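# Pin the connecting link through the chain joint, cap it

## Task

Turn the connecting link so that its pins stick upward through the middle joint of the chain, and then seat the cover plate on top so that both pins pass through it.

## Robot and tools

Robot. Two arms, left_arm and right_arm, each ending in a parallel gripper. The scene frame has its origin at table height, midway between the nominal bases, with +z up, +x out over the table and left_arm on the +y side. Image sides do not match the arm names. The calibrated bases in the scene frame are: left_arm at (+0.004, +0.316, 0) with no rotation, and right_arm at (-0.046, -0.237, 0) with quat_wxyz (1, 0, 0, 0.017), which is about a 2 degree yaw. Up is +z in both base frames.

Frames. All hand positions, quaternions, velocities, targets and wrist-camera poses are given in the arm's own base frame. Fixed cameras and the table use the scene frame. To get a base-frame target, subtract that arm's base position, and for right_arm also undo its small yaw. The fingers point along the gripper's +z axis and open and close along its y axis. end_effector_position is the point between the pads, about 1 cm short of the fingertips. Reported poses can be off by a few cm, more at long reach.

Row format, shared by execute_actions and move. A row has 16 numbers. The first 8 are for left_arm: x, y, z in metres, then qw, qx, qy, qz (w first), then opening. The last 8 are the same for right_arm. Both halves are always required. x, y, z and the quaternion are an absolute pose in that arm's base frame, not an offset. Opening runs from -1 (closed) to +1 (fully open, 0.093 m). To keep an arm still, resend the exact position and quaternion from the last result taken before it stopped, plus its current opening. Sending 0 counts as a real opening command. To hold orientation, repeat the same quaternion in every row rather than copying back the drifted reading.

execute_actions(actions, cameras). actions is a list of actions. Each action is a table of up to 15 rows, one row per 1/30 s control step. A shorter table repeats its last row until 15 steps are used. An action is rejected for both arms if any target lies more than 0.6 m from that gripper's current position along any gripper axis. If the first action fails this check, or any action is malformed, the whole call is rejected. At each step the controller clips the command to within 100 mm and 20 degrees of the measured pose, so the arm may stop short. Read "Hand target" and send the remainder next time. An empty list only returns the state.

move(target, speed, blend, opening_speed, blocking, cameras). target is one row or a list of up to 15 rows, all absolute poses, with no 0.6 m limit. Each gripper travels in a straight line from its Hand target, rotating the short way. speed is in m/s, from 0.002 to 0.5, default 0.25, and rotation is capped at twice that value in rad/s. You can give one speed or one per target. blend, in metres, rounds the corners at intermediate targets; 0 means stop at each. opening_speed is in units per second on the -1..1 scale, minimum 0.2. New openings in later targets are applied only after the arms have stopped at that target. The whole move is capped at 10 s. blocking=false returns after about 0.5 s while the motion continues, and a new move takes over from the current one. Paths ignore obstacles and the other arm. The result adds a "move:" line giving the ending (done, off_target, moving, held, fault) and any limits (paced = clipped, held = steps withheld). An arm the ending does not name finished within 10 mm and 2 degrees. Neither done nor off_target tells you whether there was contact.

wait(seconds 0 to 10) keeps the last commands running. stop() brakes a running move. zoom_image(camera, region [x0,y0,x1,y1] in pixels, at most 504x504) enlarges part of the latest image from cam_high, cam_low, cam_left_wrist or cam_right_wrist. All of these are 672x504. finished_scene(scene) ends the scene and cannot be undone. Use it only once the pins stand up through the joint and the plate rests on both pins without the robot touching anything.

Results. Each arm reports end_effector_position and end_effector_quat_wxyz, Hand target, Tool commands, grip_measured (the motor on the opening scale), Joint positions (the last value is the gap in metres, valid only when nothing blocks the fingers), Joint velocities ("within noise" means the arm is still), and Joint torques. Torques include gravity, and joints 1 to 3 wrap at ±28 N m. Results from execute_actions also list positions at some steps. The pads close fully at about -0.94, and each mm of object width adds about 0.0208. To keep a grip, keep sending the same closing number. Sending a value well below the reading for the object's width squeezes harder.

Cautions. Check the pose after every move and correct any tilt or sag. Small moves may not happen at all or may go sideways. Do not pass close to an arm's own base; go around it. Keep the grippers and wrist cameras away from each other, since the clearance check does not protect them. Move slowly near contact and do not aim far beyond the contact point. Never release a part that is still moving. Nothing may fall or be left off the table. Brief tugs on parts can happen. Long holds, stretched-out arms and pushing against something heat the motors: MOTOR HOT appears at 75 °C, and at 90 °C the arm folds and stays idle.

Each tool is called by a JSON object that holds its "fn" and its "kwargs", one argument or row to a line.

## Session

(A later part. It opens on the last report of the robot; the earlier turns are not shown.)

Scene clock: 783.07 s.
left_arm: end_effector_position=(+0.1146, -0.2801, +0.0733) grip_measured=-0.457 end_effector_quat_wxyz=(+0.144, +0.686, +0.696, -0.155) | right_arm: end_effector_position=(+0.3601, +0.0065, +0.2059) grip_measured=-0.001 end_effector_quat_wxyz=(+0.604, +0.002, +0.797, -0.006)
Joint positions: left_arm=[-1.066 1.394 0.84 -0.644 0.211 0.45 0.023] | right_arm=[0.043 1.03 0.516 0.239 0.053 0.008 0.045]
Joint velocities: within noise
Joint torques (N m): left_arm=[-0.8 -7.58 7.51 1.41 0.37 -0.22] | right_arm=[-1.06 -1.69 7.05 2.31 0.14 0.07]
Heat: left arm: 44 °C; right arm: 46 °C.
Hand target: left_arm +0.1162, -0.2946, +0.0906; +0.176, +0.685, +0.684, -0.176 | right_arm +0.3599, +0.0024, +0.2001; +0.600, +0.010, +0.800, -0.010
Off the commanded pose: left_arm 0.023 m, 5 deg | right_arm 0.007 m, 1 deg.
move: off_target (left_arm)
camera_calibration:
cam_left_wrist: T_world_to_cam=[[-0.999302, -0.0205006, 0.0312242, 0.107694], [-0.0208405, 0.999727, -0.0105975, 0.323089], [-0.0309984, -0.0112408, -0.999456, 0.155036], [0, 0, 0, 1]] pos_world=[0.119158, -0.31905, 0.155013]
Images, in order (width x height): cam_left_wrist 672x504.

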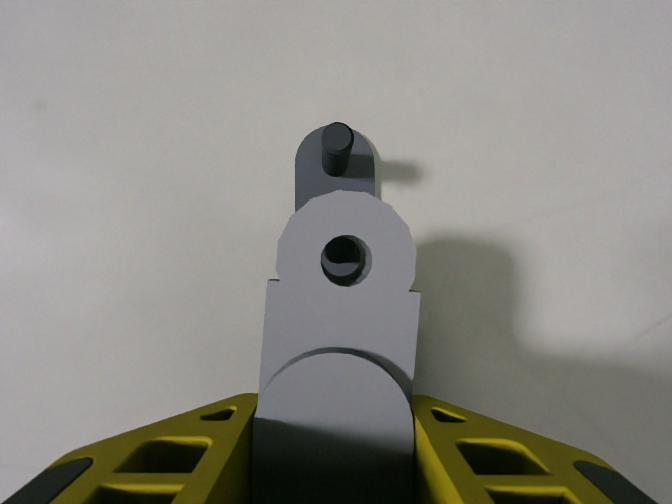

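{"fn": "move", "kwargs": {
  "target": [
    [0.1227,-0.3008,0.086,0.1765,0.6847,0.6847,-0.1765,-0.6,0.36,0.0023,0.20,0.6,0.01,0.8,-0.01,0.0]
  ],
  "speed": 0.04,
  "cameras": ["cam_left_wrist"]
}}

{"fn": "zoom_image", "kwargs": {
  "camera": "cam_left_wrist",
  "region": [280, 190, 410, 320]
}}

Scene clock: 806.47 s.
left_arm: end_effector_position=(+0.1153, -0.2815, +0.0712) grip_measured=-0.457 end_effector_quat_wxyz=(+0.144, +0.686, +0.696, -0.154) | right_arm: end_effector_position=(+0.3601, +0.0065, +0.2059) grip_measured=-0.001 end_effector_quat_wxyz=(+0.604, +0.002, +0.797, -0.006)
Joint positions: left_arm=[-1.066 1.405 0.84 -0.634 0.211 0.45 0.023] | right_arm=[0.043 1.03 0.516 0.239 0.053 0.008 0.045]
Joint velocities: within noise
Joint torques (N m): left_arm=[0.38 -5.26 8.55 1.5 0.4 -0.09] | right_arm=[-1.13 -1.7 6.93 2.4 0.07 0]
Heat: left arm: 44 °C; right arm: 46 °C.
Hand target: left_arm +0.1223, -0.2994, +0.0869; +0.177, +0.685, +0.684, -0.176 | right_arm +0.3599, +0.0024, +0.2001; +0.600, +0.010, +0.800, -0.010
Off the commanded pose: left_arm 0.025 m, 5 deg | right_arm 0.007 m, 1 deg.
move: off_target (left_arm)
camera_calibration:
cam_left_wrist: T_world_to_cam=[[-0.999285, -0.0205322, 0.0317571, 0.108461], [-0.0208461, 0.999737, -0.00958475, 0.324423], [-0.0315519, -0.0102399, -0.99945, 0.153288], [0, 0, 0, 1]] pos_world=[0.119982, -0.320541, 0.152869]
Images, in order (width x height): cam_left_wrist 672x504.

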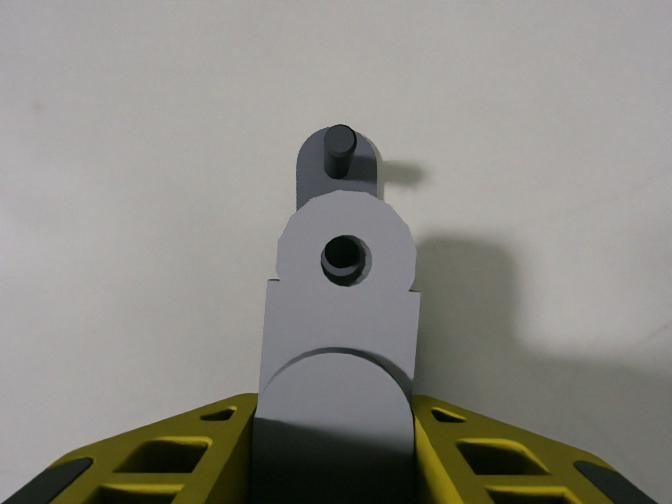

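Scaled by 3.877 from the camera's 672x504 image, which has a finer 960x720 frame.

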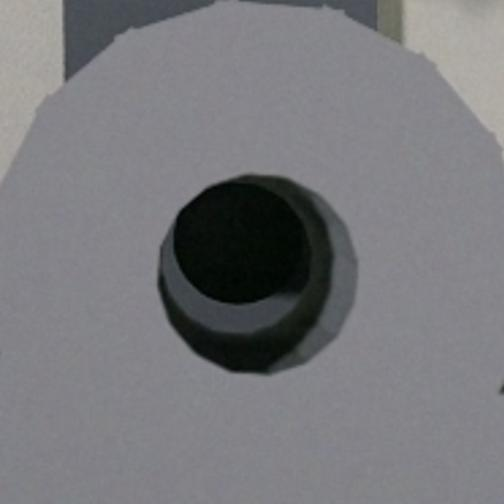

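{"fn": "move", "kwargs": {
  "target": [
    [0.1227,-0.3008,0.086,0.1581,0.6892,0.6892,-0.1581,-0.6,0.36,0.0023,0.20,0.6,0.01,0.8,-0.01,0.0]
  ],
  "speed": 0.04,
  "cameras": ["cam_left_wrist"]
}}

{"fn": "zoom_image", "kwargs": {
  "camera": "cam_left_wrist",
  "region": [280, 190, 410, 320]
}}

Scene clock: 825.33 s.
left_arm: end_effector_position=(+0.1161, -0.2829, +0.0697) grip_measured=-0.457 end_effector_quat_wxyz=(+0.128, +0.687, +0.700, -0.150) | right_arm: end_effector_position=(+0.3601, +0.0065, +0.2059) grip_measured=-0.001 end_effector_quat_wxyz=(+0.604, +0.002, +0.797, -0.006)
Joint positions: left_arm=[-1.066 1.439 0.875 -0.668 0.211 0.45 0.023] | right_arm=[0.043 1.03 0.516 0.239 0.053 0.008 0.045]
Joint velocities: within noise
Joint torques (N m): left_arm=[-1.21 -5.46 9.81 1.16 0.12 -0.16] | right_arm=[-0.98 -1.77 7.02 2.33 0.12 0.05]
Heat: left arm: 42 °C; right arm: 46 °C.
Hand target: left_arm +0.1222, -0.3000, +0.0865; +0.158, +0.689, +0.689, -0.158 | right_arm +0.3599, +0.0024, +0.2001; +0.600, +0.010, +0.800, -0.010
Off the commanded pose: left_arm 0.025 m, 4 deg | right_arm 0.007 m, 1 deg.
move: off_target (left_arm)
camera_calibration:
cam_left_wrist: T_world_to_cam=[[-0.998642, -0.0216945, 0.0473683, 0.107726], [-0.0207605, 0.999582, 0.0201225, 0.323631], [-0.047785, 0.0191118, -0.998675, 0.161912], [0, 0, 0, 1]] pos_world=[0.122035, -0.324253, 0.150082]
Images, in order (width x height): cam_left_wrist 672x504.

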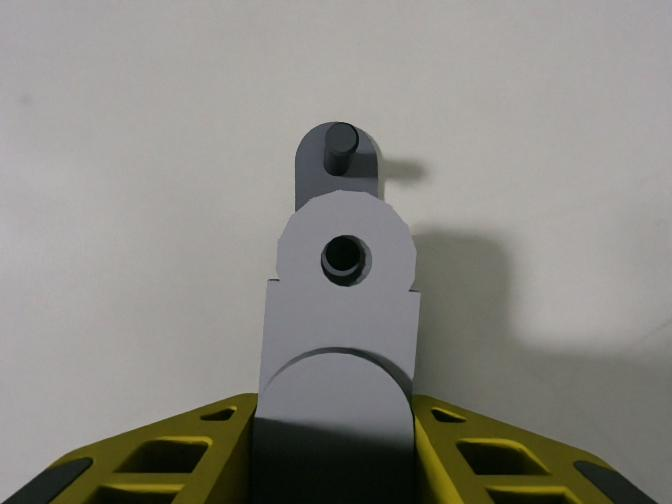

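Scaled by 3.877 from the camera's 672x504 image, which has a finer 960x720 frame.

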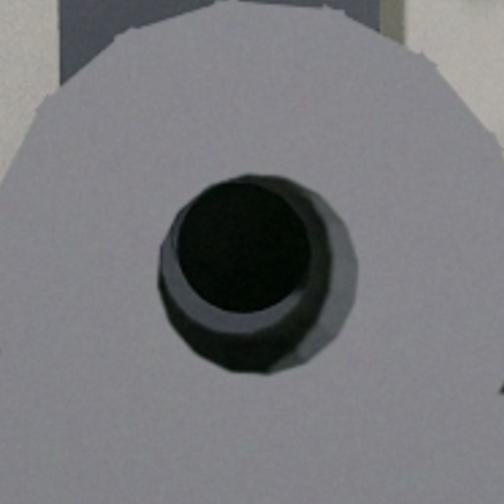

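{"fn": "move", "kwargs": {
  "target": [
    [0.1212,-0.3010,0.083,0.1581,0.6892,0.6892,-0.1581,-0.6,0.36,0.0023,0.20,0.6,0.01,0.8,-0.01,0.0]
  ],
  "speed": 0.04,
  "cameras": ["cam_left_wrist"]
}}

{"fn": "zoom_image", "kwargs": {
  "camera": "cam_left_wrist",
  "region": [280, 190, 410, 320]
}}

Scene clock: 838.60 s.
left_arm: end_effector_position=(+0.1139, -0.2835, +0.0696) grip_measured=-0.457 end_effector_quat_wxyz=(+0.127, +0.689, +0.697, -0.150) | right_arm: end_effector_position=(+0.3601, +0.0065, +0.2059) grip_measured=-0.001 end_effector_quat_wxyz=(+0.604, +0.002, +0.797, -0.006)
Joint positions: left_arm=[-1.073 1.439 0.875 -0.669 0.211 0.45 0.023] | right_arm=[0.043 1.03 0.516 0.239 0.053 0.008 0.045]
Joint velocities: within noise
Joint torques (N m): left_arm=[-0.98 -5.38 8.94 1.31 0.11 -0.21] | right_arm=[-0.96 -1.62 6.98 2.33 0.09 0.02]
Heat: left arm: 42 °C; right arm: 46 °C.
Hand target: left_arm +0.1207, -0.3000, +0.0837; +0.158, +0.689, +0.689, -0.158 | right_arm +0.3599, +0.0024, +0.2001; +0.600, +0.010, +0.800, -0.010
Off the commanded pose: left_arm 0.023 m, 4 deg | right_arm 0.007 m, 1 deg.
move: off_target (left_arm)
camera_calibration:
cam_left_wrist: T_world_to_cam=[[-0.998779, -0.0143913, 0.0472629, 0.107645], [-0.0133883, 0.99968, 0.0214701, 0.323281], [-0.0475567, 0.0208111, -0.998652, 0.162158], [0, 0, 0, 1]] pos_world=[0.119553, -0.325003, 0.149911]
Images, in order (width x height): cam_left_wrist 672x504.

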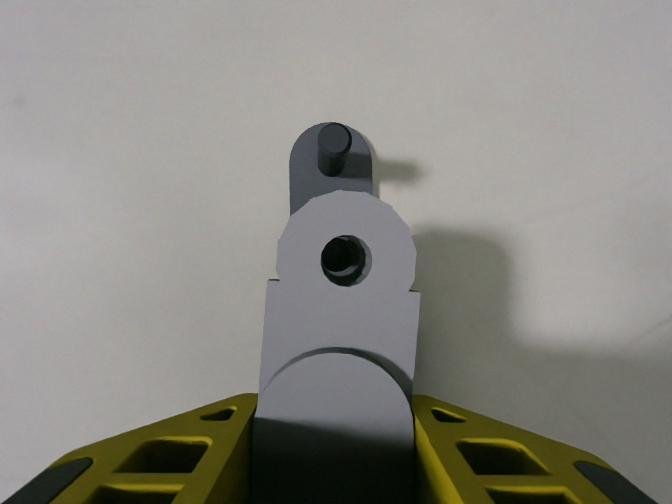

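Scaled by 3.877 from the camera's 672x504 image, which has a finer 960x720 frame.

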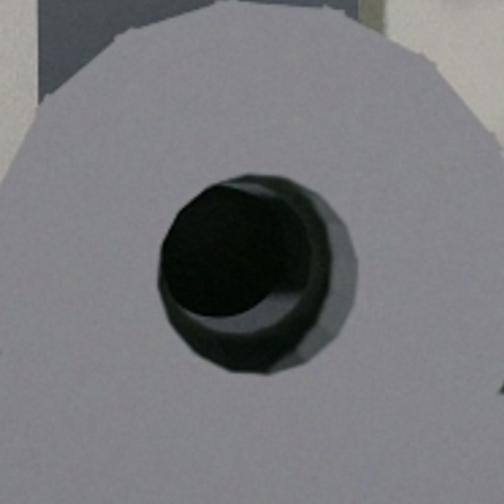

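{"fn": "move", "kwargs": {
  "target": [
    [0.1226,-0.3010,0.083,0.1581,0.6892,0.6892,-0.1581,-0.6,0.36,0.0023,0.20,0.6,0.01,0.8,-0.01,0.0]
  ],
  "speed": 0.04,
  "cameras": ["cam_left_wrist"]
}}

{"fn": "zoom_image", "kwargs": {
  "camera": "cam_left_wrist",
  "region": [280, 190, 410, 320]
}}

Scene clock: 848.27 s.
left_arm: end_effector_position=(+0.1140, -0.2835, +0.0695) grip_measured=-0.457 end_effector_quat_wxyz=(+0.127, +0.689, +0.697, -0.150) | right_arm: end_effector_position=(+0.3601, +0.0065, +0.2059) grip_measured=-0.001 end_effector_quat_wxyz=(+0.604, +0.002, +0.797, -0.006)
Joint positions: left_arm=[-1.073 1.439 0.875 -0.669 0.21 0.45 0.023] | right_arm=[0.043 1.03 0.516 0.239 0.053 0.008 0.045]
Joint velocities: within noise
Joint torques (N m): left_arm=[-0.5 -5.09 9.14 1.3 0.14 -0.16] | right_arm=[-0.94 -1.65 6.87 2.36 0.08 0.06]
Heat: left arm: 41 °C; right arm: 46 °C.
Hand target: left_arm +0.1221, -0.3000, +0.0837; +0.158, +0.689, +0.689, -0.158 | right_arm +0.3599, +0.0024, +0.2000; +0.600, +0.010, +0.800, -0.010
Off the commanded pose: left_arm 0.024 m, 4 deg | right_arm 0.007 m, 1 deg.
move: off_target (left_arm)
camera_calibration:
cam_left_wrist: T_world_to_cam=[[-0.998792, -0.0145255, 0.0469444, 0.107689], [-0.0135213, 0.999674, 0.0216376, 0.323258], [-0.0472434, 0.0209767, -0.998663, 0.16216], [0, 0, 0, 1]] pos_world=[0.11959, -0.32499, 0.149893]
Images, in order (width x height): cam_left_wrist 672x504.

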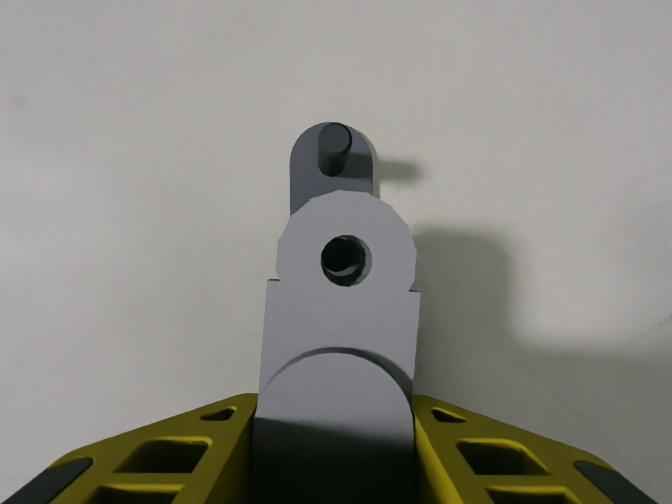

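Scaled by 3.877 from the camera's 672x504 image, which has a finer 960x720 frame.

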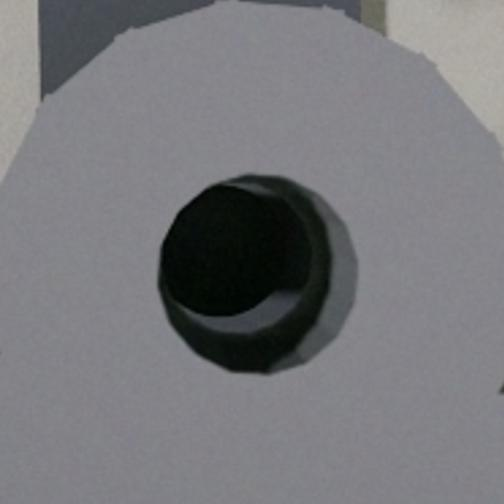

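{"fn": "move", "kwargs": {
  "target": [
    [0.1280,-0.3010,0.083,0.1581,0.6892,0.6892,-0.1581,-0.6,0.36,0.0023,0.20,0.6,0.01,0.8,-0.01,0.0]
  ],
  "speed": 0.04,
  "cameras": ["cam_left_wrist"]
}}

{"fn": "zoom_image", "kwargs": {
  "camera": "cam_left_wrist",
  "region": [280, 190, 410, 320]
}}

Scene clock: 854.60 s.
left_arm: end_effector_position=(+0.1156, -0.2821, +0.0658) grip_measured=-0.457 end_effector_quat_wxyz=(+0.122, +0.690, +0.698, -0.147) | right_arm: end_effector_position=(+0.3601, +0.0065, +0.2059) grip_measured=-0.001 end_effector_quat_wxyz=(+0.604, +0.002, +0.797, -0.006)
Joint positions: left_arm=[-1.066 1.453 0.875 -0.669 0.21 0.459 0.023] | right_arm=[0.043 1.03 0.516 0.239 0.053 0.008 0.045]
Joint velocities: within noise
Joint torques (N m): left_arm=[0.68 -5.55 9.87 1.24 0.2 -0.03] | right_arm=[-0.92 -1.81 6.99 2.32 0.06 0.05]
Heat: left arm: 41 °C; right arm: 46 °C.
Hand target: left_arm +0.1274, -0.2997, +0.0838; +0.158, +0.689, +0.689, -0.158 | right_arm +0.3599, +0.0024, +0.2000; +0.600, +0.010, +0.800, -0.010
Off the commanded pose: left_arm 0.028 m, 4 deg | right_arm 0.007 m, 1 deg.
move: off_target (left_arm)
camera_calibration:
cam_left_wrist: T_world_to_cam=[[-0.998648, -0.0141853, 0.05001, 0.109409], [-0.0125366, 0.999372, 0.033129, 0.321082], [-0.0504485, 0.0324572, -0.998199, 0.162013], [0, 0, 0, 1]] pos_world=[0.12146, -0.324587, 0.145613]
Images, in order (width x height): cam_left_wrist 672x504.

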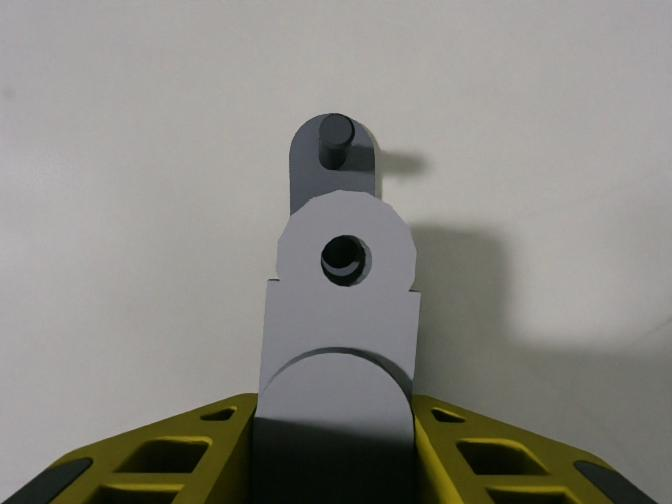

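Scaled by 3.877 from the camera's 672x504 image, which has a finer 960x720 frame.

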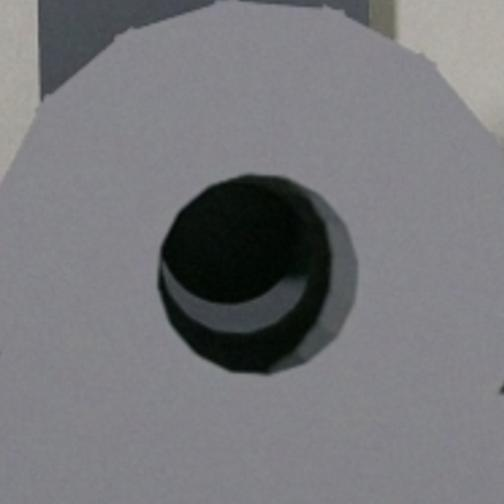

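{"fn": "move", "kwargs": {
  "target": [
    [0.1292,-0.3040,0.086,0.1581,0.6892,0.6892,-0.1581,-0.6,0.36,0.0023,0.20,0.6,0.01,0.8,-0.01,0.0]
  ],
  "speed": 0.04,
  "cameras": ["cam_left_wrist"]
}}

{"fn": "zoom_image", "kwargs": {
  "camera": "cam_left_wrist",
  "region": [280, 190, 410, 320]
}}

Scene clock: 864.50 s.
left_arm: end_effector_position=(+0.1185, -0.2873, +0.0695) grip_measured=-0.457 end_effector_quat_wxyz=(+0.127, +0.690, +0.697, -0.148) | right_arm: end_effector_position=(+0.3601, +0.0065, +0.2059) grip_measured=-0.001 end_effector_quat_wxyz=(+0.604, +0.002, +0.797, -0.006)
Joint positions: left_arm=[-1.066 1.463 0.896 -0.669 0.21 0.46 0.023] | right_arm=[0.043 1.03 0.516 0.239 0.053 0.008 0.045]
Joint velocities: within noise
Joint torques (N m): left_arm=[0.49 -5.68 9.81 1.17 0.19 -0.09] | right_arm=[-0.85 -1.73 6.91 2.35 0.09 0.06]
Heat: left arm: 42 °C; right arm: 46 °C.
Hand target: left_arm +0.1287, -0.3030, +0.0866; +0.158, +0.689, +0.689, -0.158 | right_arm +0.3599, +0.0024, +0.2000; +0.600, +0.010, +0.800, -0.010
Off the commanded pose: left_arm 0.026 m, 4 deg | right_arm 0.007 m, 1 deg.
move: off_target (left_arm)
camera_calibration:
cam_left_wrist: T_world_to_cam=[[-0.998907, -0.0130512, 0.0448734, 0.112728], [-0.0119813, 0.999639, 0.0240289, 0.326834], [-0.0451708, 0.023465, -0.998704, 0.162885], [0, 0, 0, 1]] pos_world=[0.123879, -0.329067, 0.149762]
Images, in order (width x height): cam_left_wrist 672x504.

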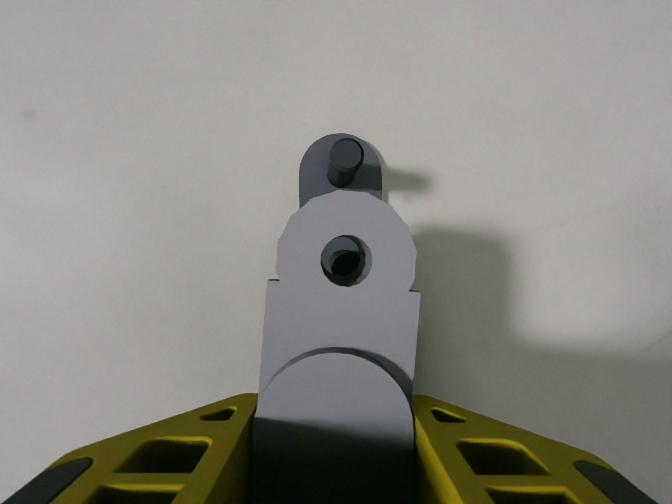

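Scaled by 3.877 from the camera's 672x504 image, which has a finer 960x720 frame.

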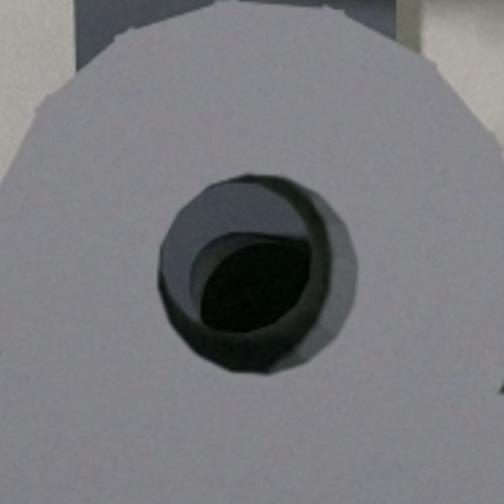

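{"fn": "move", "kwargs": {
  "target": [
    [0.106,-0.280,0.118,0.1581,0.6892,0.6892,-0.1581,-0.6,0.36,0.0023,0.20,0.6,0.01,0.8,-0.01,0.0],
    [0.1155,-0.2955,0.095,0.1581,0.6892,0.6892,-0.1581,-0.6,0.36,0.0023,0.20,0.6,0.01,0.8,-0.01,0.0]
  ],
  "speed": 0.06,
  "cameras": ["cam_left_wrist"]
}}

{"fn": "zoom_image", "kwargs": {
  "camera": "cam_left_wrist",
  "region": [280, 190, 410, 320]
}}

Scene clock: 889.97 s.
left_arm: end_effector_position=(+0.1073, -0.2790, +0.0830) grip_measured=-0.457 end_effector_quat_wxyz=(+0.126, +0.693, +0.694, -0.149) | right_arm: end_effector_position=(+0.3601, +0.0065, +0.2059) grip_measured=-0.001 end_effector_quat_wxyz=(+0.604, +0.002, +0.797, -0.006)
Joint positions: left_arm=[-1.088 1.397 0.896 -0.733 0.206 0.445 0.023] | right_arm=[0.043 1.03 0.516 0.239 0.053 0.008 0.045]
Joint velocities: within noise
Joint torques (N m): left_arm=[-0.44 -5.14 8.32 1.44 0.11 -0.25] | right_arm=[-1.01 -1.84 6.83 2.36 0.07 0.03]
Heat: left arm: 45 °C; right arm: 46 °C.
Hand target: left_arm +0.1150, -0.2945, +0.0957; +0.158, +0.689, +0.689, -0.158 | right_arm +0.3599, +0.0024, +0.2000; +0.600, +0.010, +0.800, -0.010
Off the commanded pose: left_arm 0.022 m, 4 deg | right_arm 0.007 m, 1 deg.
move: off_target (left_arm)
camera_calibration:
cam_left_wrist: T_world_to_cam=[[-0.998931, -0.00610168, 0.0458267, 0.102936], [-0.00499042, 0.999692, 0.0243244, 0.317298], [-0.045961, 0.0240697, -0.998653, 0.175944], [0, 0, 0, 1]] pos_world=[0.112495, -0.320807, 0.163272]
Images, in order (width x height): cam_left_wrist 672x504.

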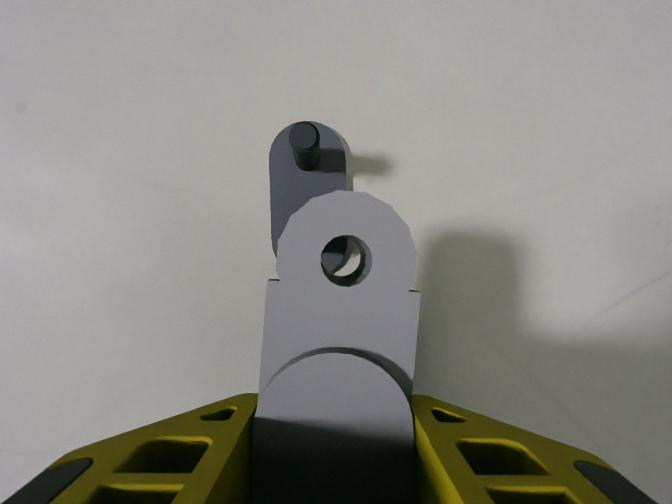

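Scaled by 3.877 from the camera's 672x504 image, which has a finer 960x720 frame.

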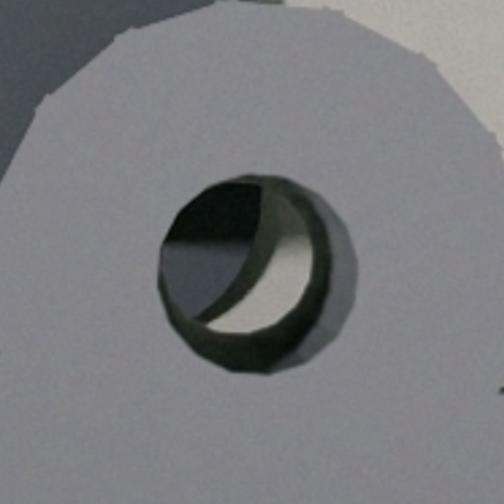

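{"fn": "move", "kwargs": {
  "target": [
    [0.114,-0.284,0.115,0.1581,0.6892,0.6892,-0.1581,-0.6,0.36,0.0023,0.20,0.6,0.01,0.8,-0.01,0.0],
    [0.1235,-0.2997,0.092,0.1581,0.6892,0.6892,-0.1581,-0.6,0.36,0.0023,0.20,0.6,0.01,0.8,-0.01,0.0]
  ],
  "speed": 0.06,
  "cameras": ["cam_left_wrist"]
}}

{"fn": "zoom_image", "kwargs": {
  "camera": "cam_left_wrist",
  "region": [280, 190, 410, 320]
}}

Scene clock: 900.93 s.
left_arm: end_effector_position=(+0.1122, -0.2824, +0.0782) grip_measured=-0.457 end_effector_quat_wxyz=(+0.123, +0.691, +0.697, -0.147) | right_arm: end_effector_position=(+0.3601, +0.0065, +0.2059) grip_measured=-0.001 end_effector_quat_wxyz=(+0.604, +0.002, +0.797, -0.006)
Joint positions: left_arm=[-1.079 1.429 0.906 -0.719 0.206 0.448 0.023] | right_arm=[0.043 1.03 0.516 0.239 0.053 0.008 0.045]
Joint velocities: within noise
Joint torques (N m): left_arm=[0.65 -5.41 8.81 1.36 0.18 -0.06] | right_arm=[-1.07 -1.7 6.91 2.38 0.09 0.05]
Heat: left arm: 45 °C; right arm: 46 °C.
Hand target: left_arm +0.1231, -0.2985, +0.0930; +0.158, +0.689, +0.689, -0.158 | right_arm +0.3599, +0.0024, +0.2000; +0.600, +0.010, +0.800, -0.010
Off the commanded pose: left_arm 0.025 m, 4 deg | right_arm 0.007 m, 1 deg.
move: off_target (left_arm)
camera_calibration:
cam_left_wrist: T_world_to_cam=[[-0.99872, -0.0131413, 0.0488483, 0.105768], [-0.0115846, 0.99942, 0.032016, 0.320866], [-0.0492407, 0.0314091, -0.998293, 0.17386], [0, 0, 0, 1]] pos_world=[0.117911, -0.324751, 0.158124]
Images, in order (width x height): cam_left_wrist 672x504.

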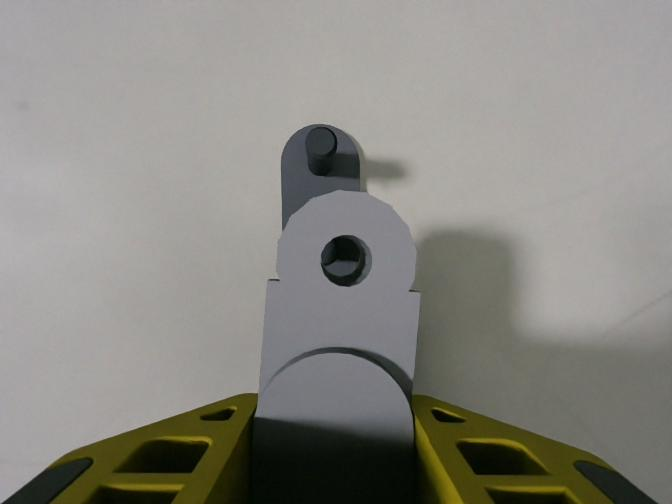

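Scaled by 3.877 from the camera's 672x504 image, which has a finer 960x720 frame.

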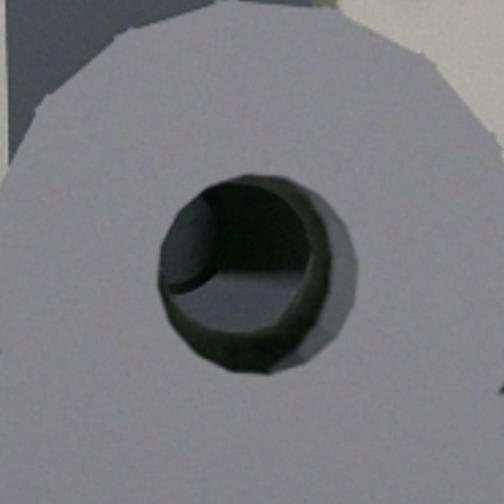

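{"fn": "move", "kwargs": {
  "target": [
    [0.1272,-0.3005,0.093,0.1581,0.6892,0.6892,-0.1581,-0.6,0.36,0.0023,0.20,0.6,0.01,0.8,-0.01,0.0]
  ],
  "speed": 0.06,
  "cameras": ["cam_left_wrist"]
}}

{"fn": "zoom_image", "kwargs": {
  "camera": "cam_left_wrist",
  "region": [280, 190, 410, 320]
}}

Scene clock: 908.60 s.
left_arm: end_effector_position=(+0.1152, -0.2810, +0.0757) grip_measured=-0.457 end_effector_quat_wxyz=(+0.120, +0.690, +0.699, -0.144) | right_arm: end_effector_position=(+0.3601, +0.0065, +0.2059) grip_measured=-0.001 end_effector_quat_wxyz=(+0.604, +0.002, +0.797, -0.006)
Joint positions: left_arm=[-1.068 1.439 0.906 -0.719 0.206 0.457 0.023] | right_arm=[0.043 1.03 0.516 0.239 0.053 0.008 0.045]
Joint velocities: within noise
Joint torques (N m): left_arm=[0.68 -5.53 9.73 1.31 0.23 -0.08] | right_arm=[-1.26 -1.72 6.9 2.36 0.08 0.06]
Heat: left arm: 46 °C; right arm: 46 °C.
Hand target: left_arm +0.1267, -0.2991, +0.0939; +0.158, +0.689, +0.689, -0.158 | right_arm +0.3599, +0.0024, +0.2000; +0.600, +0.010, +0.800, -0.010
Off the commanded pose: left_arm 0.029 m, 5 deg | right_arm 0.007 m, 1 deg.
move: off_target (left_arm)
camera_calibration:
cam_left_wrist: T_world_to_cam=[[-0.998665, -0.0156976, 0.0492099, 0.108193], [-0.0137787, 0.999141, 0.0390941, 0.319221], [-0.0497813, 0.0383638, -0.998023, 0.173444], [0, 0, 0, 1]] pos_world=[0.121081, -0.323903, 0.155298]
Images, in order (width x height): cam_left_wrist 672x504.

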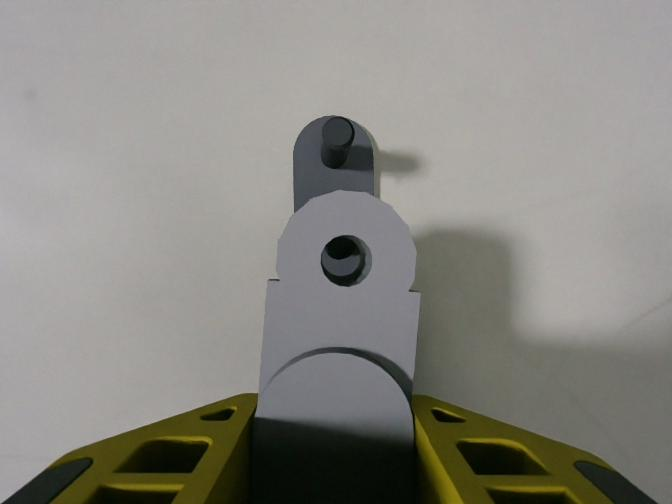

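Scaled by 3.877 from the camera's 672x504 image, which has a finer 960x720 frame.

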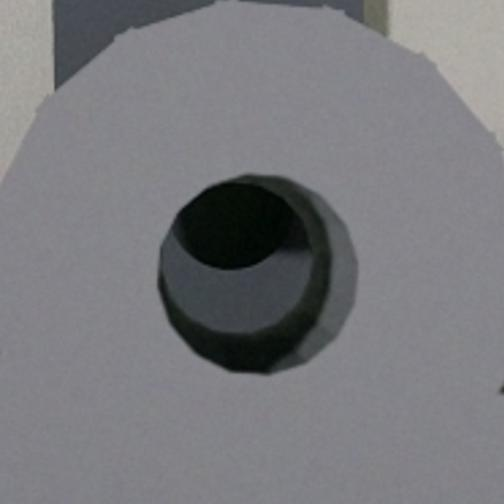

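{"fn": "move", "kwargs": {
  "target": [
    [0.1286,-0.3038,0.0905,0.1581,0.6892,0.6892,-0.1581,-0.6,0.36,0.0023,0.20,0.6,0.01,0.8,-0.01,0.0]
  ],
  "speed": 0.06,
  "cameras": ["cam_left_wrist"]
}}

{"fn": "zoom_image", "kwargs": {
  "camera": "cam_left_wrist",
  "region": [280, 190, 410, 320]
}}

Scene clock: 917.97 s.
left_arm: end_effector_position=(+0.1158, -0.2818, +0.0721) grip_measured=-0.457 end_effector_quat_wxyz=(+0.117, +0.691, +0.699, -0.143) | right_arm: end_effector_position=(+0.3601, +0.0065, +0.2059) grip_measured=-0.001 end_effector_quat_wxyz=(+0.604, +0.002, +0.797, -0.006)
Joint positions: left_arm=[-1.068 1.453 0.906 -0.712 0.206 0.459 0.023] | right_arm=[0.043 1.03 0.516 0.239 0.053 0.008 0.045]
Joint velocities: within noise
Joint torques (N m): left_arm=[0.49 -5.6 10.02 1.29 0.22 -0.08] | right_arm=[-0.88 -1.78 6.91 2.37 0.07 0.01]
Heat: left arm: 48 °C; right arm: 47 °C.
Hand target: left_arm +0.1280, -0.3020, +0.0917; +0.158, +0.689, +0.689, -0.158 | right_arm +0.3599, +0.0024, +0.2000; +0.600, +0.010, +0.800, -0.010
Off the commanded pose: left_arm 0.031 m, 5 deg | right_arm 0.007 m, 1 deg.
move: off_target (left_arm)
camera_calibration:
cam_left_wrist: T_world_to_cam=[[-0.99851, -0.0153527, 0.0523631, 0.10879], [-0.0129576, 0.998868, 0.0457778, 0.319534], [-0.0530066, 0.0450311, -0.997578, 0.17215], [0, 0, 0, 1]] pos_world=[0.121893, -0.325254, 0.151409]
Images, in order (width x height): cam_left_wrist 672x504.

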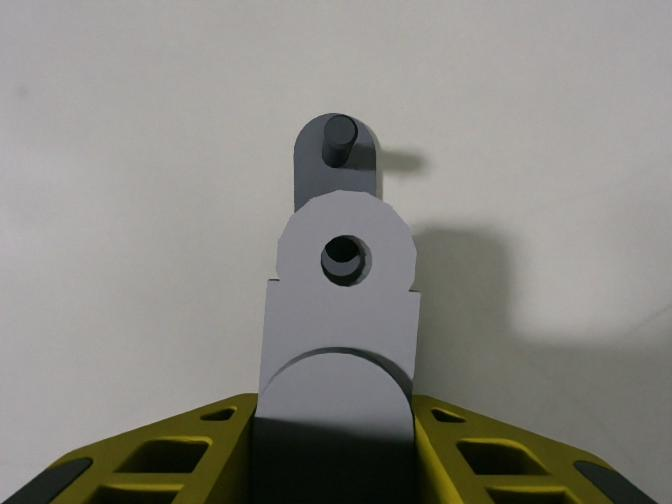

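Scaled by 3.877 from the camera's 672x504 image, which has a finer 960x720 frame.

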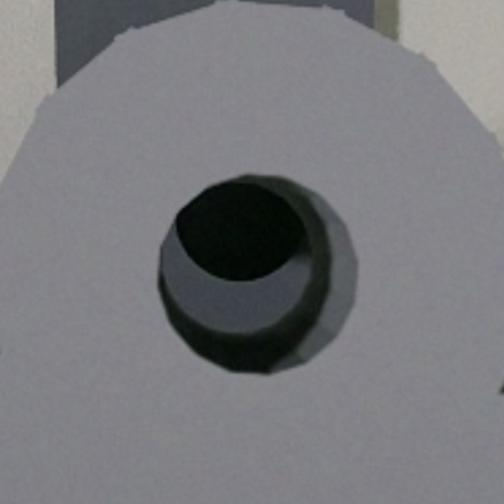

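{"fn": "move", "kwargs": {
  "target": [
    [0.1293,-0.3063,0.0925,0.1712,0.6861,0.6861,-0.1712,-0.6,0.36,0.0023,0.20,0.6,0.01,0.8,-0.01,0.0]
  ],
  "speed": 0.06,
  "cameras": ["cam_left_wrist"]
}}

{"fn": "zoom_image", "kwargs": {
  "camera": "cam_left_wrist",
  "region": [280, 190, 410, 320]
}}

Scene clock: 925.07 s.
left_arm: end_effector_position=(+0.1216, -0.2882, +0.0749) grip_measured=-0.457 end_effector_quat_wxyz=(+0.134, +0.688, +0.698, -0.148) | right_arm: end_effector_position=(+0.3601, +0.0065, +0.2059) grip_measured=-0.001 end_effector_quat_wxyz=(+0.604, +0.002, +0.797, -0.006)
Joint positions: left_arm=[-1.061 1.453 0.906 -0.676 0.206 0.459 0.023] | right_arm=[0.043 1.03 0.516 0.239 0.053 0.008 0.045]
Joint velocities: within noise
Joint torques (N m): left_arm=[0.65 -7.06 8.35 1.44 0.42 -0.07] | right_arm=[-0.99 -1.78 6.98 2.36 0.09 0.04]
Heat: left arm: 49 °C; right arm: 47 °C.
Hand target: left_arm +0.1289, -0.3051, +0.0934; +0.171, +0.687, +0.686, -0.171 | right_arm +0.3599, +0.0024, +0.2000; +0.600, +0.010, +0.800, -0.010
Off the commanded pose: left_arm 0.026 m, 5 deg | right_arm 0.007 m, 1 deg.
move: off_target (left_arm)
camera_calibration:
cam_left_wrist: T_world_to_cam=[[-0.999157, -0.0203038, 0.0356835, 0.1142], [-0.0198276, 0.99971, 0.0136489, 0.329375], [-0.0359503, 0.0129298, -0.99927, 0.164355], [0, 0, 0, 1]] pos_world=[0.126543, -0.329086, 0.155665]
Images, in order (width x height): cam_left_wrist 672x504.

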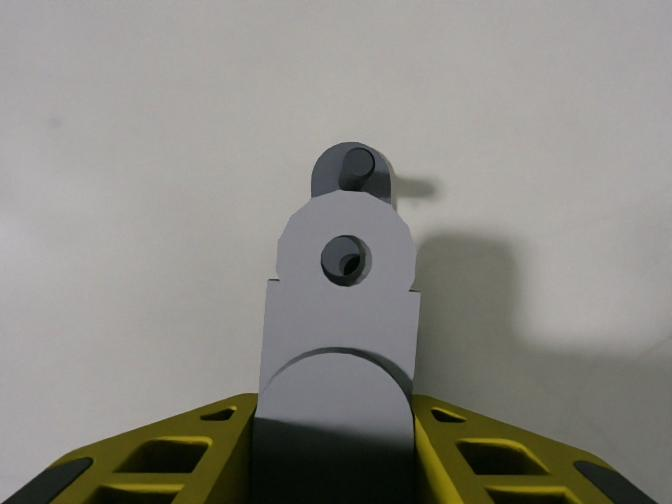

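Scaled by 3.877 from the camera's 672x504 image, which has a finer 960x720 frame.

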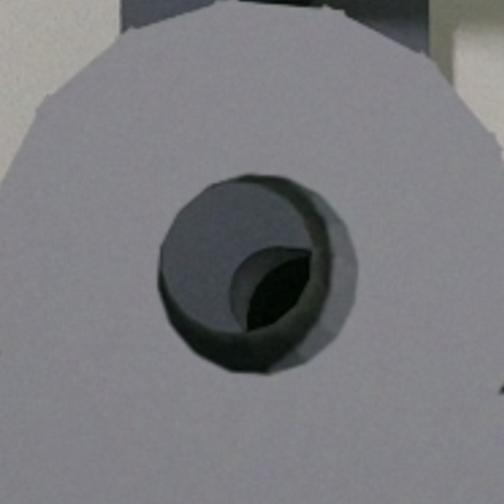

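{"fn": "move", "kwargs": {
  "target": [
    [0.1250,-0.3063,0.0925,0.1624,0.6882,0.6882,-0.1624,-0.6,0.36,0.0023,0.20,0.6,0.01,0.8,-0.01,0.0]
  ],
  "speed": 0.06,
  "cameras": ["cam_left_wrist"]
}}

{"fn": "zoom_image", "kwargs": {
  "camera": "cam_left_wrist",
  "region": [280, 190, 410, 320]
}}

Scene clock: 941.63 s.
left_arm: end_effector_position=(+0.1199, -0.2883, +0.0747) grip_measured=-0.457 end_effector_quat_wxyz=(+0.133, +0.689, +0.697, -0.148) | right_arm: end_effector_position=(+0.3601, +0.0065, +0.2059) grip_measured=-0.001 end_effector_quat_wxyz=(+0.604, +0.002, +0.797, -0.006)
Joint positions: left_arm=[-1.066 1.453 0.906 -0.678 0.206 0.459 0.023] | right_arm=[0.043 1.03 0.516 0.239 0.053 0.008 0.045]
Joint velocities: within noise
Joint torques (N m): left_arm=[-1.13 -6.23 9.65 1.19 0.23 -0.25] | right_arm=[-0.8 -1.84 6.89 2.36 0.11 0.03]
Heat: left arm: 49 °C; right arm: 47 °C.
Hand target: left_arm +0.1246, -0.3052, +0.0930; +0.162, +0.688, +0.688, -0.163 | right_arm +0.3599, +0.0024, +0.2000; +0.600, +0.010, +0.800, -0.010
Off the commanded pose: left_arm 0.026 m, 4 deg | right_arm 0.007 m, 1 deg.
move: off_target (left_arm)
camera_calibration:
cam_left_wrist: T_world_to_cam=[[-0.999198, -0.0154335, 0.036938, 0.113803], [-0.0148505, 0.999762, 0.0160048, 0.32866], [-0.0371762, 0.0154434, -0.999189, 0.164943], [0, 0, 0, 1]] pos_world=[0.124724, -0.329373, 0.155346]
Images, in order (width x height): cam_left_wrist 672x504.

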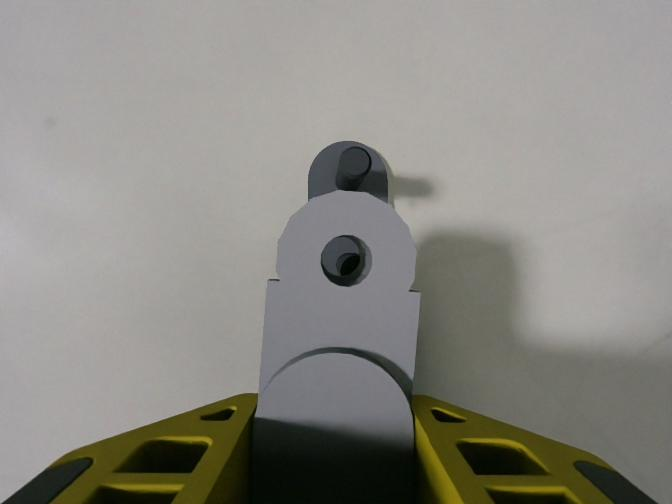

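Scaled by 3.877 from the camera's 672x504 image, which has a finer 960x720 frame.

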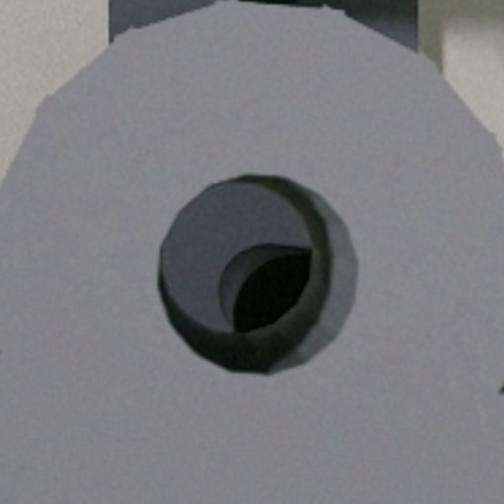

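{"fn": "move", "kwargs": {
  "target": [
    [0.1231,-0.3055,0.0925,0.1487,0.6913,0.6913,-0.1487,-0.6,0.36,0.0023,0.20,0.6,0.01,0.8,-0.01,0.0]
  ],
  "speed": 0.06,
  "cameras": ["cam_left_wrist"]
}}

{"fn": "zoom_image", "kwargs": {
  "camera": "cam_left_wrist",
  "region": [280, 190, 410, 320]
}}

Scene clock: 951.23 s.
left_arm: end_effector_position=(+0.1159, -0.2883, +0.0762) grip_measured=-0.457 end_effector_quat_wxyz=(+0.119, +0.694, +0.696, -0.141) | right_arm: end_effector_position=(+0.3601, +0.0065, +0.2060) grip_measured=-0.001 end_effector_quat_wxyz=(+0.604, +0.002, +0.797, -0.006)
Joint positions: left_arm=[-1.082 1.468 0.936 -0.722 0.196 0.454 0.023] | right_arm=[0.043 1.03 0.516 0.24 0.053 0.008 0.045]
Joint velocities: within noise
Joint torques (N m): left_arm=[-0.92 -5.81 9.88 1.14 0.11 -0.27] | right_arm=[-0.84 -1.69 6.79 2.37 0.06 0.09]
Heat: left arm: 49 °C; right arm: 47 °C.
Hand target: left_arm +0.1227, -0.3045, +0.0929; +0.149, +0.691, +0.691, -0.149 | right_arm +0.3599, +0.0024, +0.2001; +0.600, +0.010, +0.800, -0.010
Off the commanded pose: left_arm 0.025 m, 4 deg | right_arm 0.007 m, 1 deg.
move: off_target (left_arm)
camera_calibration:
cam_left_wrist: T_world_to_cam=[[-0.999007, -0.00805876, 0.0438283, 0.111399], [-0.00604852, 0.998932, 0.0458071, 0.325018], [-0.0441506, 0.0454965, -0.997988, 0.175655], [0, 0, 0, 1]] pos_world=[0.121009, -0.331765, 0.155531]
Images, in order (width x height): cam_left_wrist 672x504.

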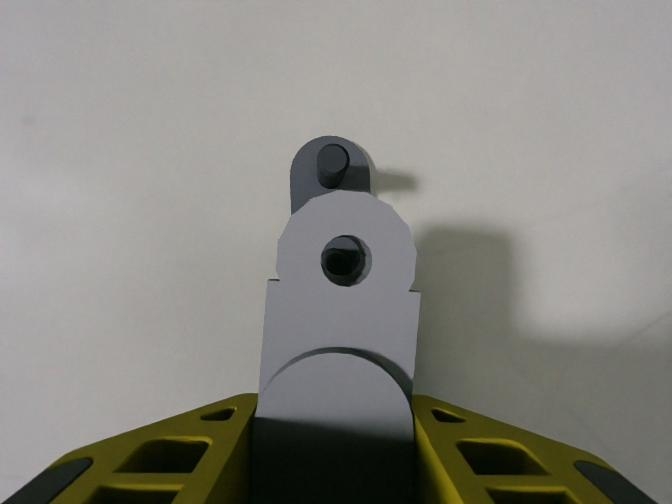

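Scaled by 3.877 from the camera's 672x504 image, which has a finer 960x720 frame.

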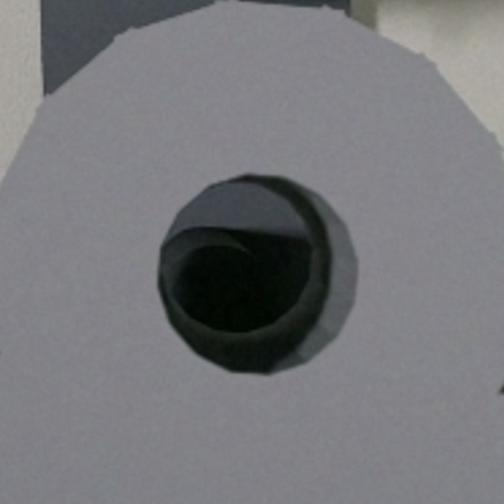

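{"fn": "move", "kwargs": {
  "target": [
    [0.1200,-0.300,0.16,0.1712,0.6861,0.6861,-0.1712,-0.6,0.36,0.0023,0.20,0.6,0.01,0.8,-0.01,0.0],
    [0.1139,-0.2953,0.097,0.1712,0.6861,0.6861,-0.1712,-0.6,0.36,0.0023,0.20,0.6,0.01,0.8,-0.01,0.0]
  ],
  "speed": 0.06,
  "cameras": ["cam_left_wrist"]
}}

{"fn": "zoom_image", "kwargs": {
  "camera": "cam_left_wrist",
  "region": [280, 190, 410, 320]
}}

Scene clock: 979.03 s.
left_arm: end_effector_position=(+0.1127, -0.2830, +0.0818) grip_measured=-0.457 end_effector_quat_wxyz=(+0.138, +0.691, +0.694, -0.148) | right_arm: end_effector_position=(+0.3601, +0.0065, +0.2060) grip_measured=-0.001 end_effector_quat_wxyz=(+0.604, +0.002, +0.797, -0.006)
Joint positions: left_arm=[-1.082 1.404 0.891 -0.7 0.199 0.447 0.023] | right_arm=[0.043 1.03 0.516 0.24 0.053 0.008 0.045]
Joint velocities: within noise
Joint torques (N m): left_arm=[-0.42 -8.91 6.19 1.45 0.37 -0.3] | right_arm=[-0.79 -1.84 6.83 2.37 0.11 0.05]
Heat: left arm: 47 °C; right arm: 47 °C.
Hand target: left_arm +0.1137, -0.2946, +0.0975; +0.171, +0.687, +0.686, -0.171 | right_arm +0.3599, +0.0024, +0.2001; +0.600, +0.010, +0.800, -0.010
Off the commanded pose: left_arm 0.020 m, 5 deg | right_arm 0.007 m, 1 deg.
move: off_target (left_arm)
camera_calibration:
cam_left_wrist: T_world_to_cam=[[-0.999504, -0.0115969, 0.0292665, 0.108221], [-0.0113448, 0.999897, 0.00876412, 0.323384], [-0.0293651, 0.00842775, -0.999533, 0.168801], [0, 0, 0, 1]] pos_world=[0.116792, -0.323518, 0.162721]
Images, in order (width x height): cam_left_wrist 672x504.

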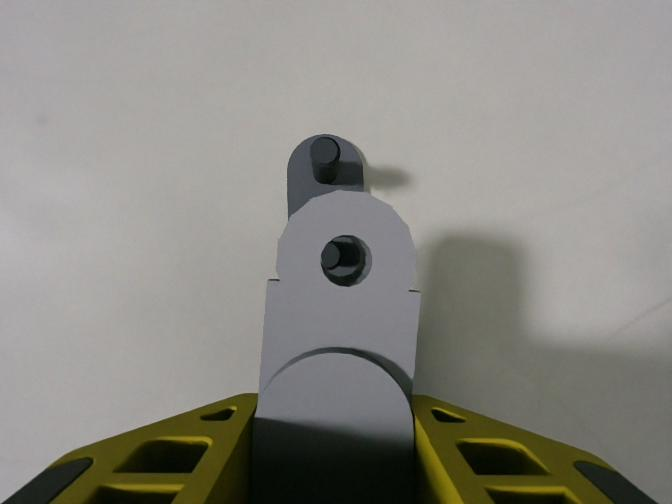

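Scaled by 3.877 from the camera's 672x504 image, which has a finer 960x720 frame.

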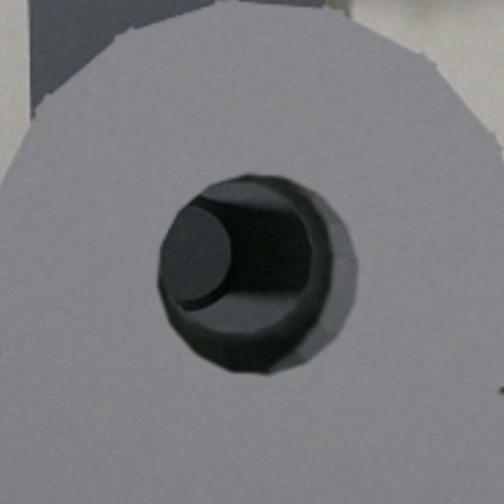

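{"fn": "move", "kwargs": {
  "target": [
    [0.1240,-0.2985,0.16,0.1712,0.6861,0.6861,-0.1712,-0.6,0.36,0.0023,0.20,0.6,0.01,0.8,-0.01,0.0],
    [0.1178,-0.2938,0.094,0.1712,0.6861,0.6861,-0.1712,-0.6,0.36,0.0023,0.20,0.6,0.01,0.8,-0.01,0.0]
  ],
  "speed": 0.06,
  "cameras": ["cam_left_wrist"]
}}

{"fn": "zoom_image", "kwargs": {
  "camera": "cam_left_wrist",
  "region": [280, 190, 410, 320]
}}

Scene clock: 992.77 s.
left_arm: end_effector_position=(+0.1167, -0.2815, +0.0814) grip_measured=-0.457 end_effector_quat_wxyz=(+0.141, +0.687, +0.697, -0.150) | right_arm: end_effector_position=(+0.3601, +0.0065, +0.2060) grip_measured=-0.001 end_effector_quat_wxyz=(+0.604, +0.002, +0.797, -0.006)
Joint positions: left_arm=[-1.065 1.401 0.883 -0.69 0.205 0.453 0.023] | right_arm=[0.043 1.03 0.516 0.24 0.053 0.008 0.045]
Joint velocities: within noise
Joint torques (N m): left_arm=[-0.51 -7.95 6.2 1.48 0.37 -0.17] | right_arm=[-0.9 -1.73 6.9 2.34 0.08 0.08]
Heat: left arm: 45 °C; right arm: 47 °C.
Hand target: left_arm +0.1176, -0.2932, +0.0946; +0.171, +0.686, +0.686, -0.171 | right_arm +0.3599, +0.0024, +0.2001; +0.600, +0.010, +0.800, -0.010
Off the commanded pose: left_arm 0.018 m, 4 deg | right_arm 0.007 m, 1 deg.
move: off_target (left_arm)
camera_calibration:
cam_left_wrist: T_world_to_cam=[[-0.999332, -0.0214789, 0.0295554, 0.109406], [-0.0214601, 0.999769, 0.000953652, 0.323769], [-0.0295691, 0.000318752, -0.999563, 0.166247], [0, 0, 0, 1]] pos_world=[0.121197, -0.321397, 0.162632]
Images, in order (width x height): cam_left_wrist 672x504.

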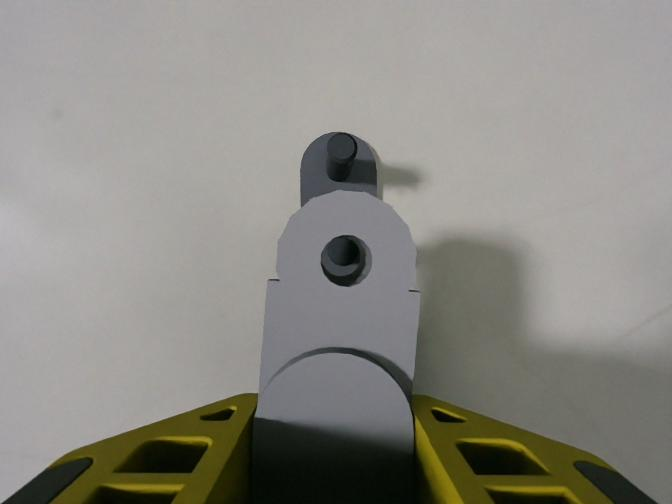

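Scaled by 3.877 from the camera's 672x504 image, which has a finer 960x720 frame.

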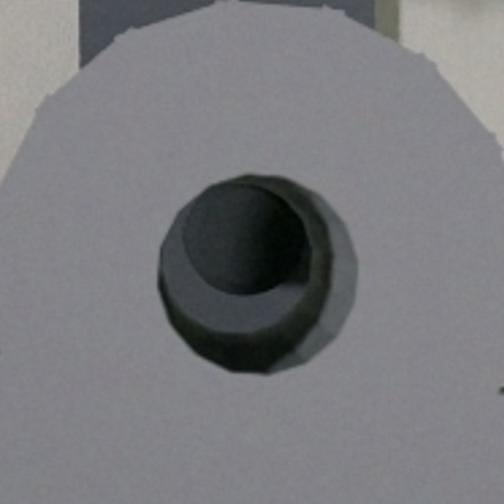

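{"fn": "move", "kwargs": {
  "target": [
    [0.1160,-0.2948,0.087,0.1712,0.6861,0.6861,-0.1712,-0.6,0.36,0.0023,0.20,0.6,0.01,0.8,-0.01,0.0]
  ],
  "speed": 0.05,
  "cameras": ["cam_left_wrist"]
}}

{"fn": "zoom_image", "kwargs": {
  "camera": "cam_left_wrist",
  "region": [280, 190, 410, 320]
}}

Scene clock: 1000.83 s.
left_arm: end_effector_position=(+0.1158, -0.2821, +0.0765) grip_measured=-0.457 end_effector_quat_wxyz=(+0.145, +0.688, +0.695, -0.151) | right_arm: end_effector_position=(+0.3601, +0.0065, +0.2060) grip_measured=-0.001 end_effector_quat_wxyz=(+0.604, +0.002, +0.797, -0.006)
Joint positions: left_arm=[-1.069 1.401 0.86 -0.659 0.205 0.453 0.023] | right_arm=[0.043 1.03 0.516 0.24 0.053 0.008 0.045]
Joint velocities: within noise
Joint torques (N m): left_arm=[-0.96 -7.2 6.15 1.48 0.34 -0.26] | right_arm=[-0.83 -1.65 7.02 2.34 0.08 0.06]
Heat: left arm: 45 °C; right arm: 48 °C.
Hand target: left_arm +0.1157, -0.2941, +0.0875; +0.171, +0.687, +0.686, -0.171 | right_arm +0.3599, +0.0024, +0.2001; +0.600, +0.010, +0.800, -0.010
Off the commanded pose: left_arm 0.016 m, 4 deg | right_arm 0.007 m, 1 deg.
move: off_target (left_arm)
camera_calibration:
cam_left_wrist: T_world_to_cam=[[-0.999507, -0.0178534, 0.0258279, 0.109968], [-0.0180175, 0.999819, -0.00613676, 0.324436], [-0.0257137, -0.00659909, -0.999648, 0.158984], [0, 0, 0, 1]] pos_world=[0.119848, -0.321365, 0.158079]
Images, in order (width x height): cam_left_wrist 672x504.

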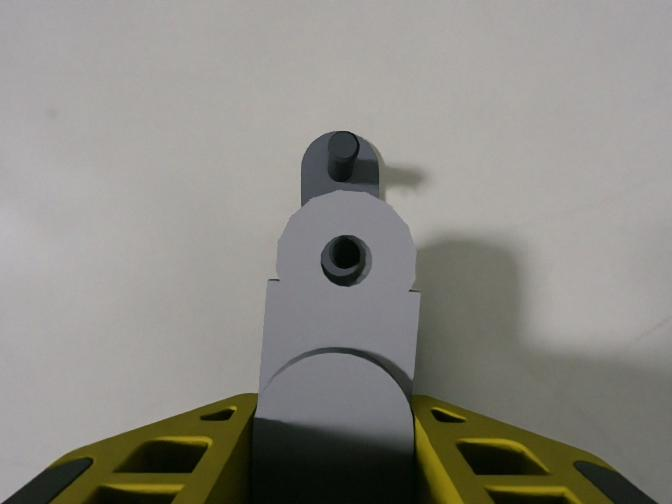

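Scaled by 3.877 from the camera's 672x504 image, which has a finer 960x720 frame.

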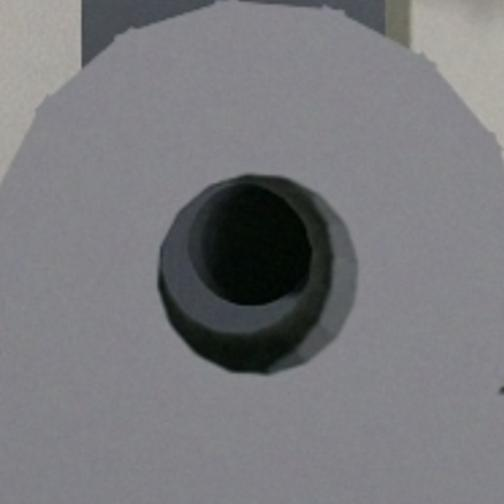

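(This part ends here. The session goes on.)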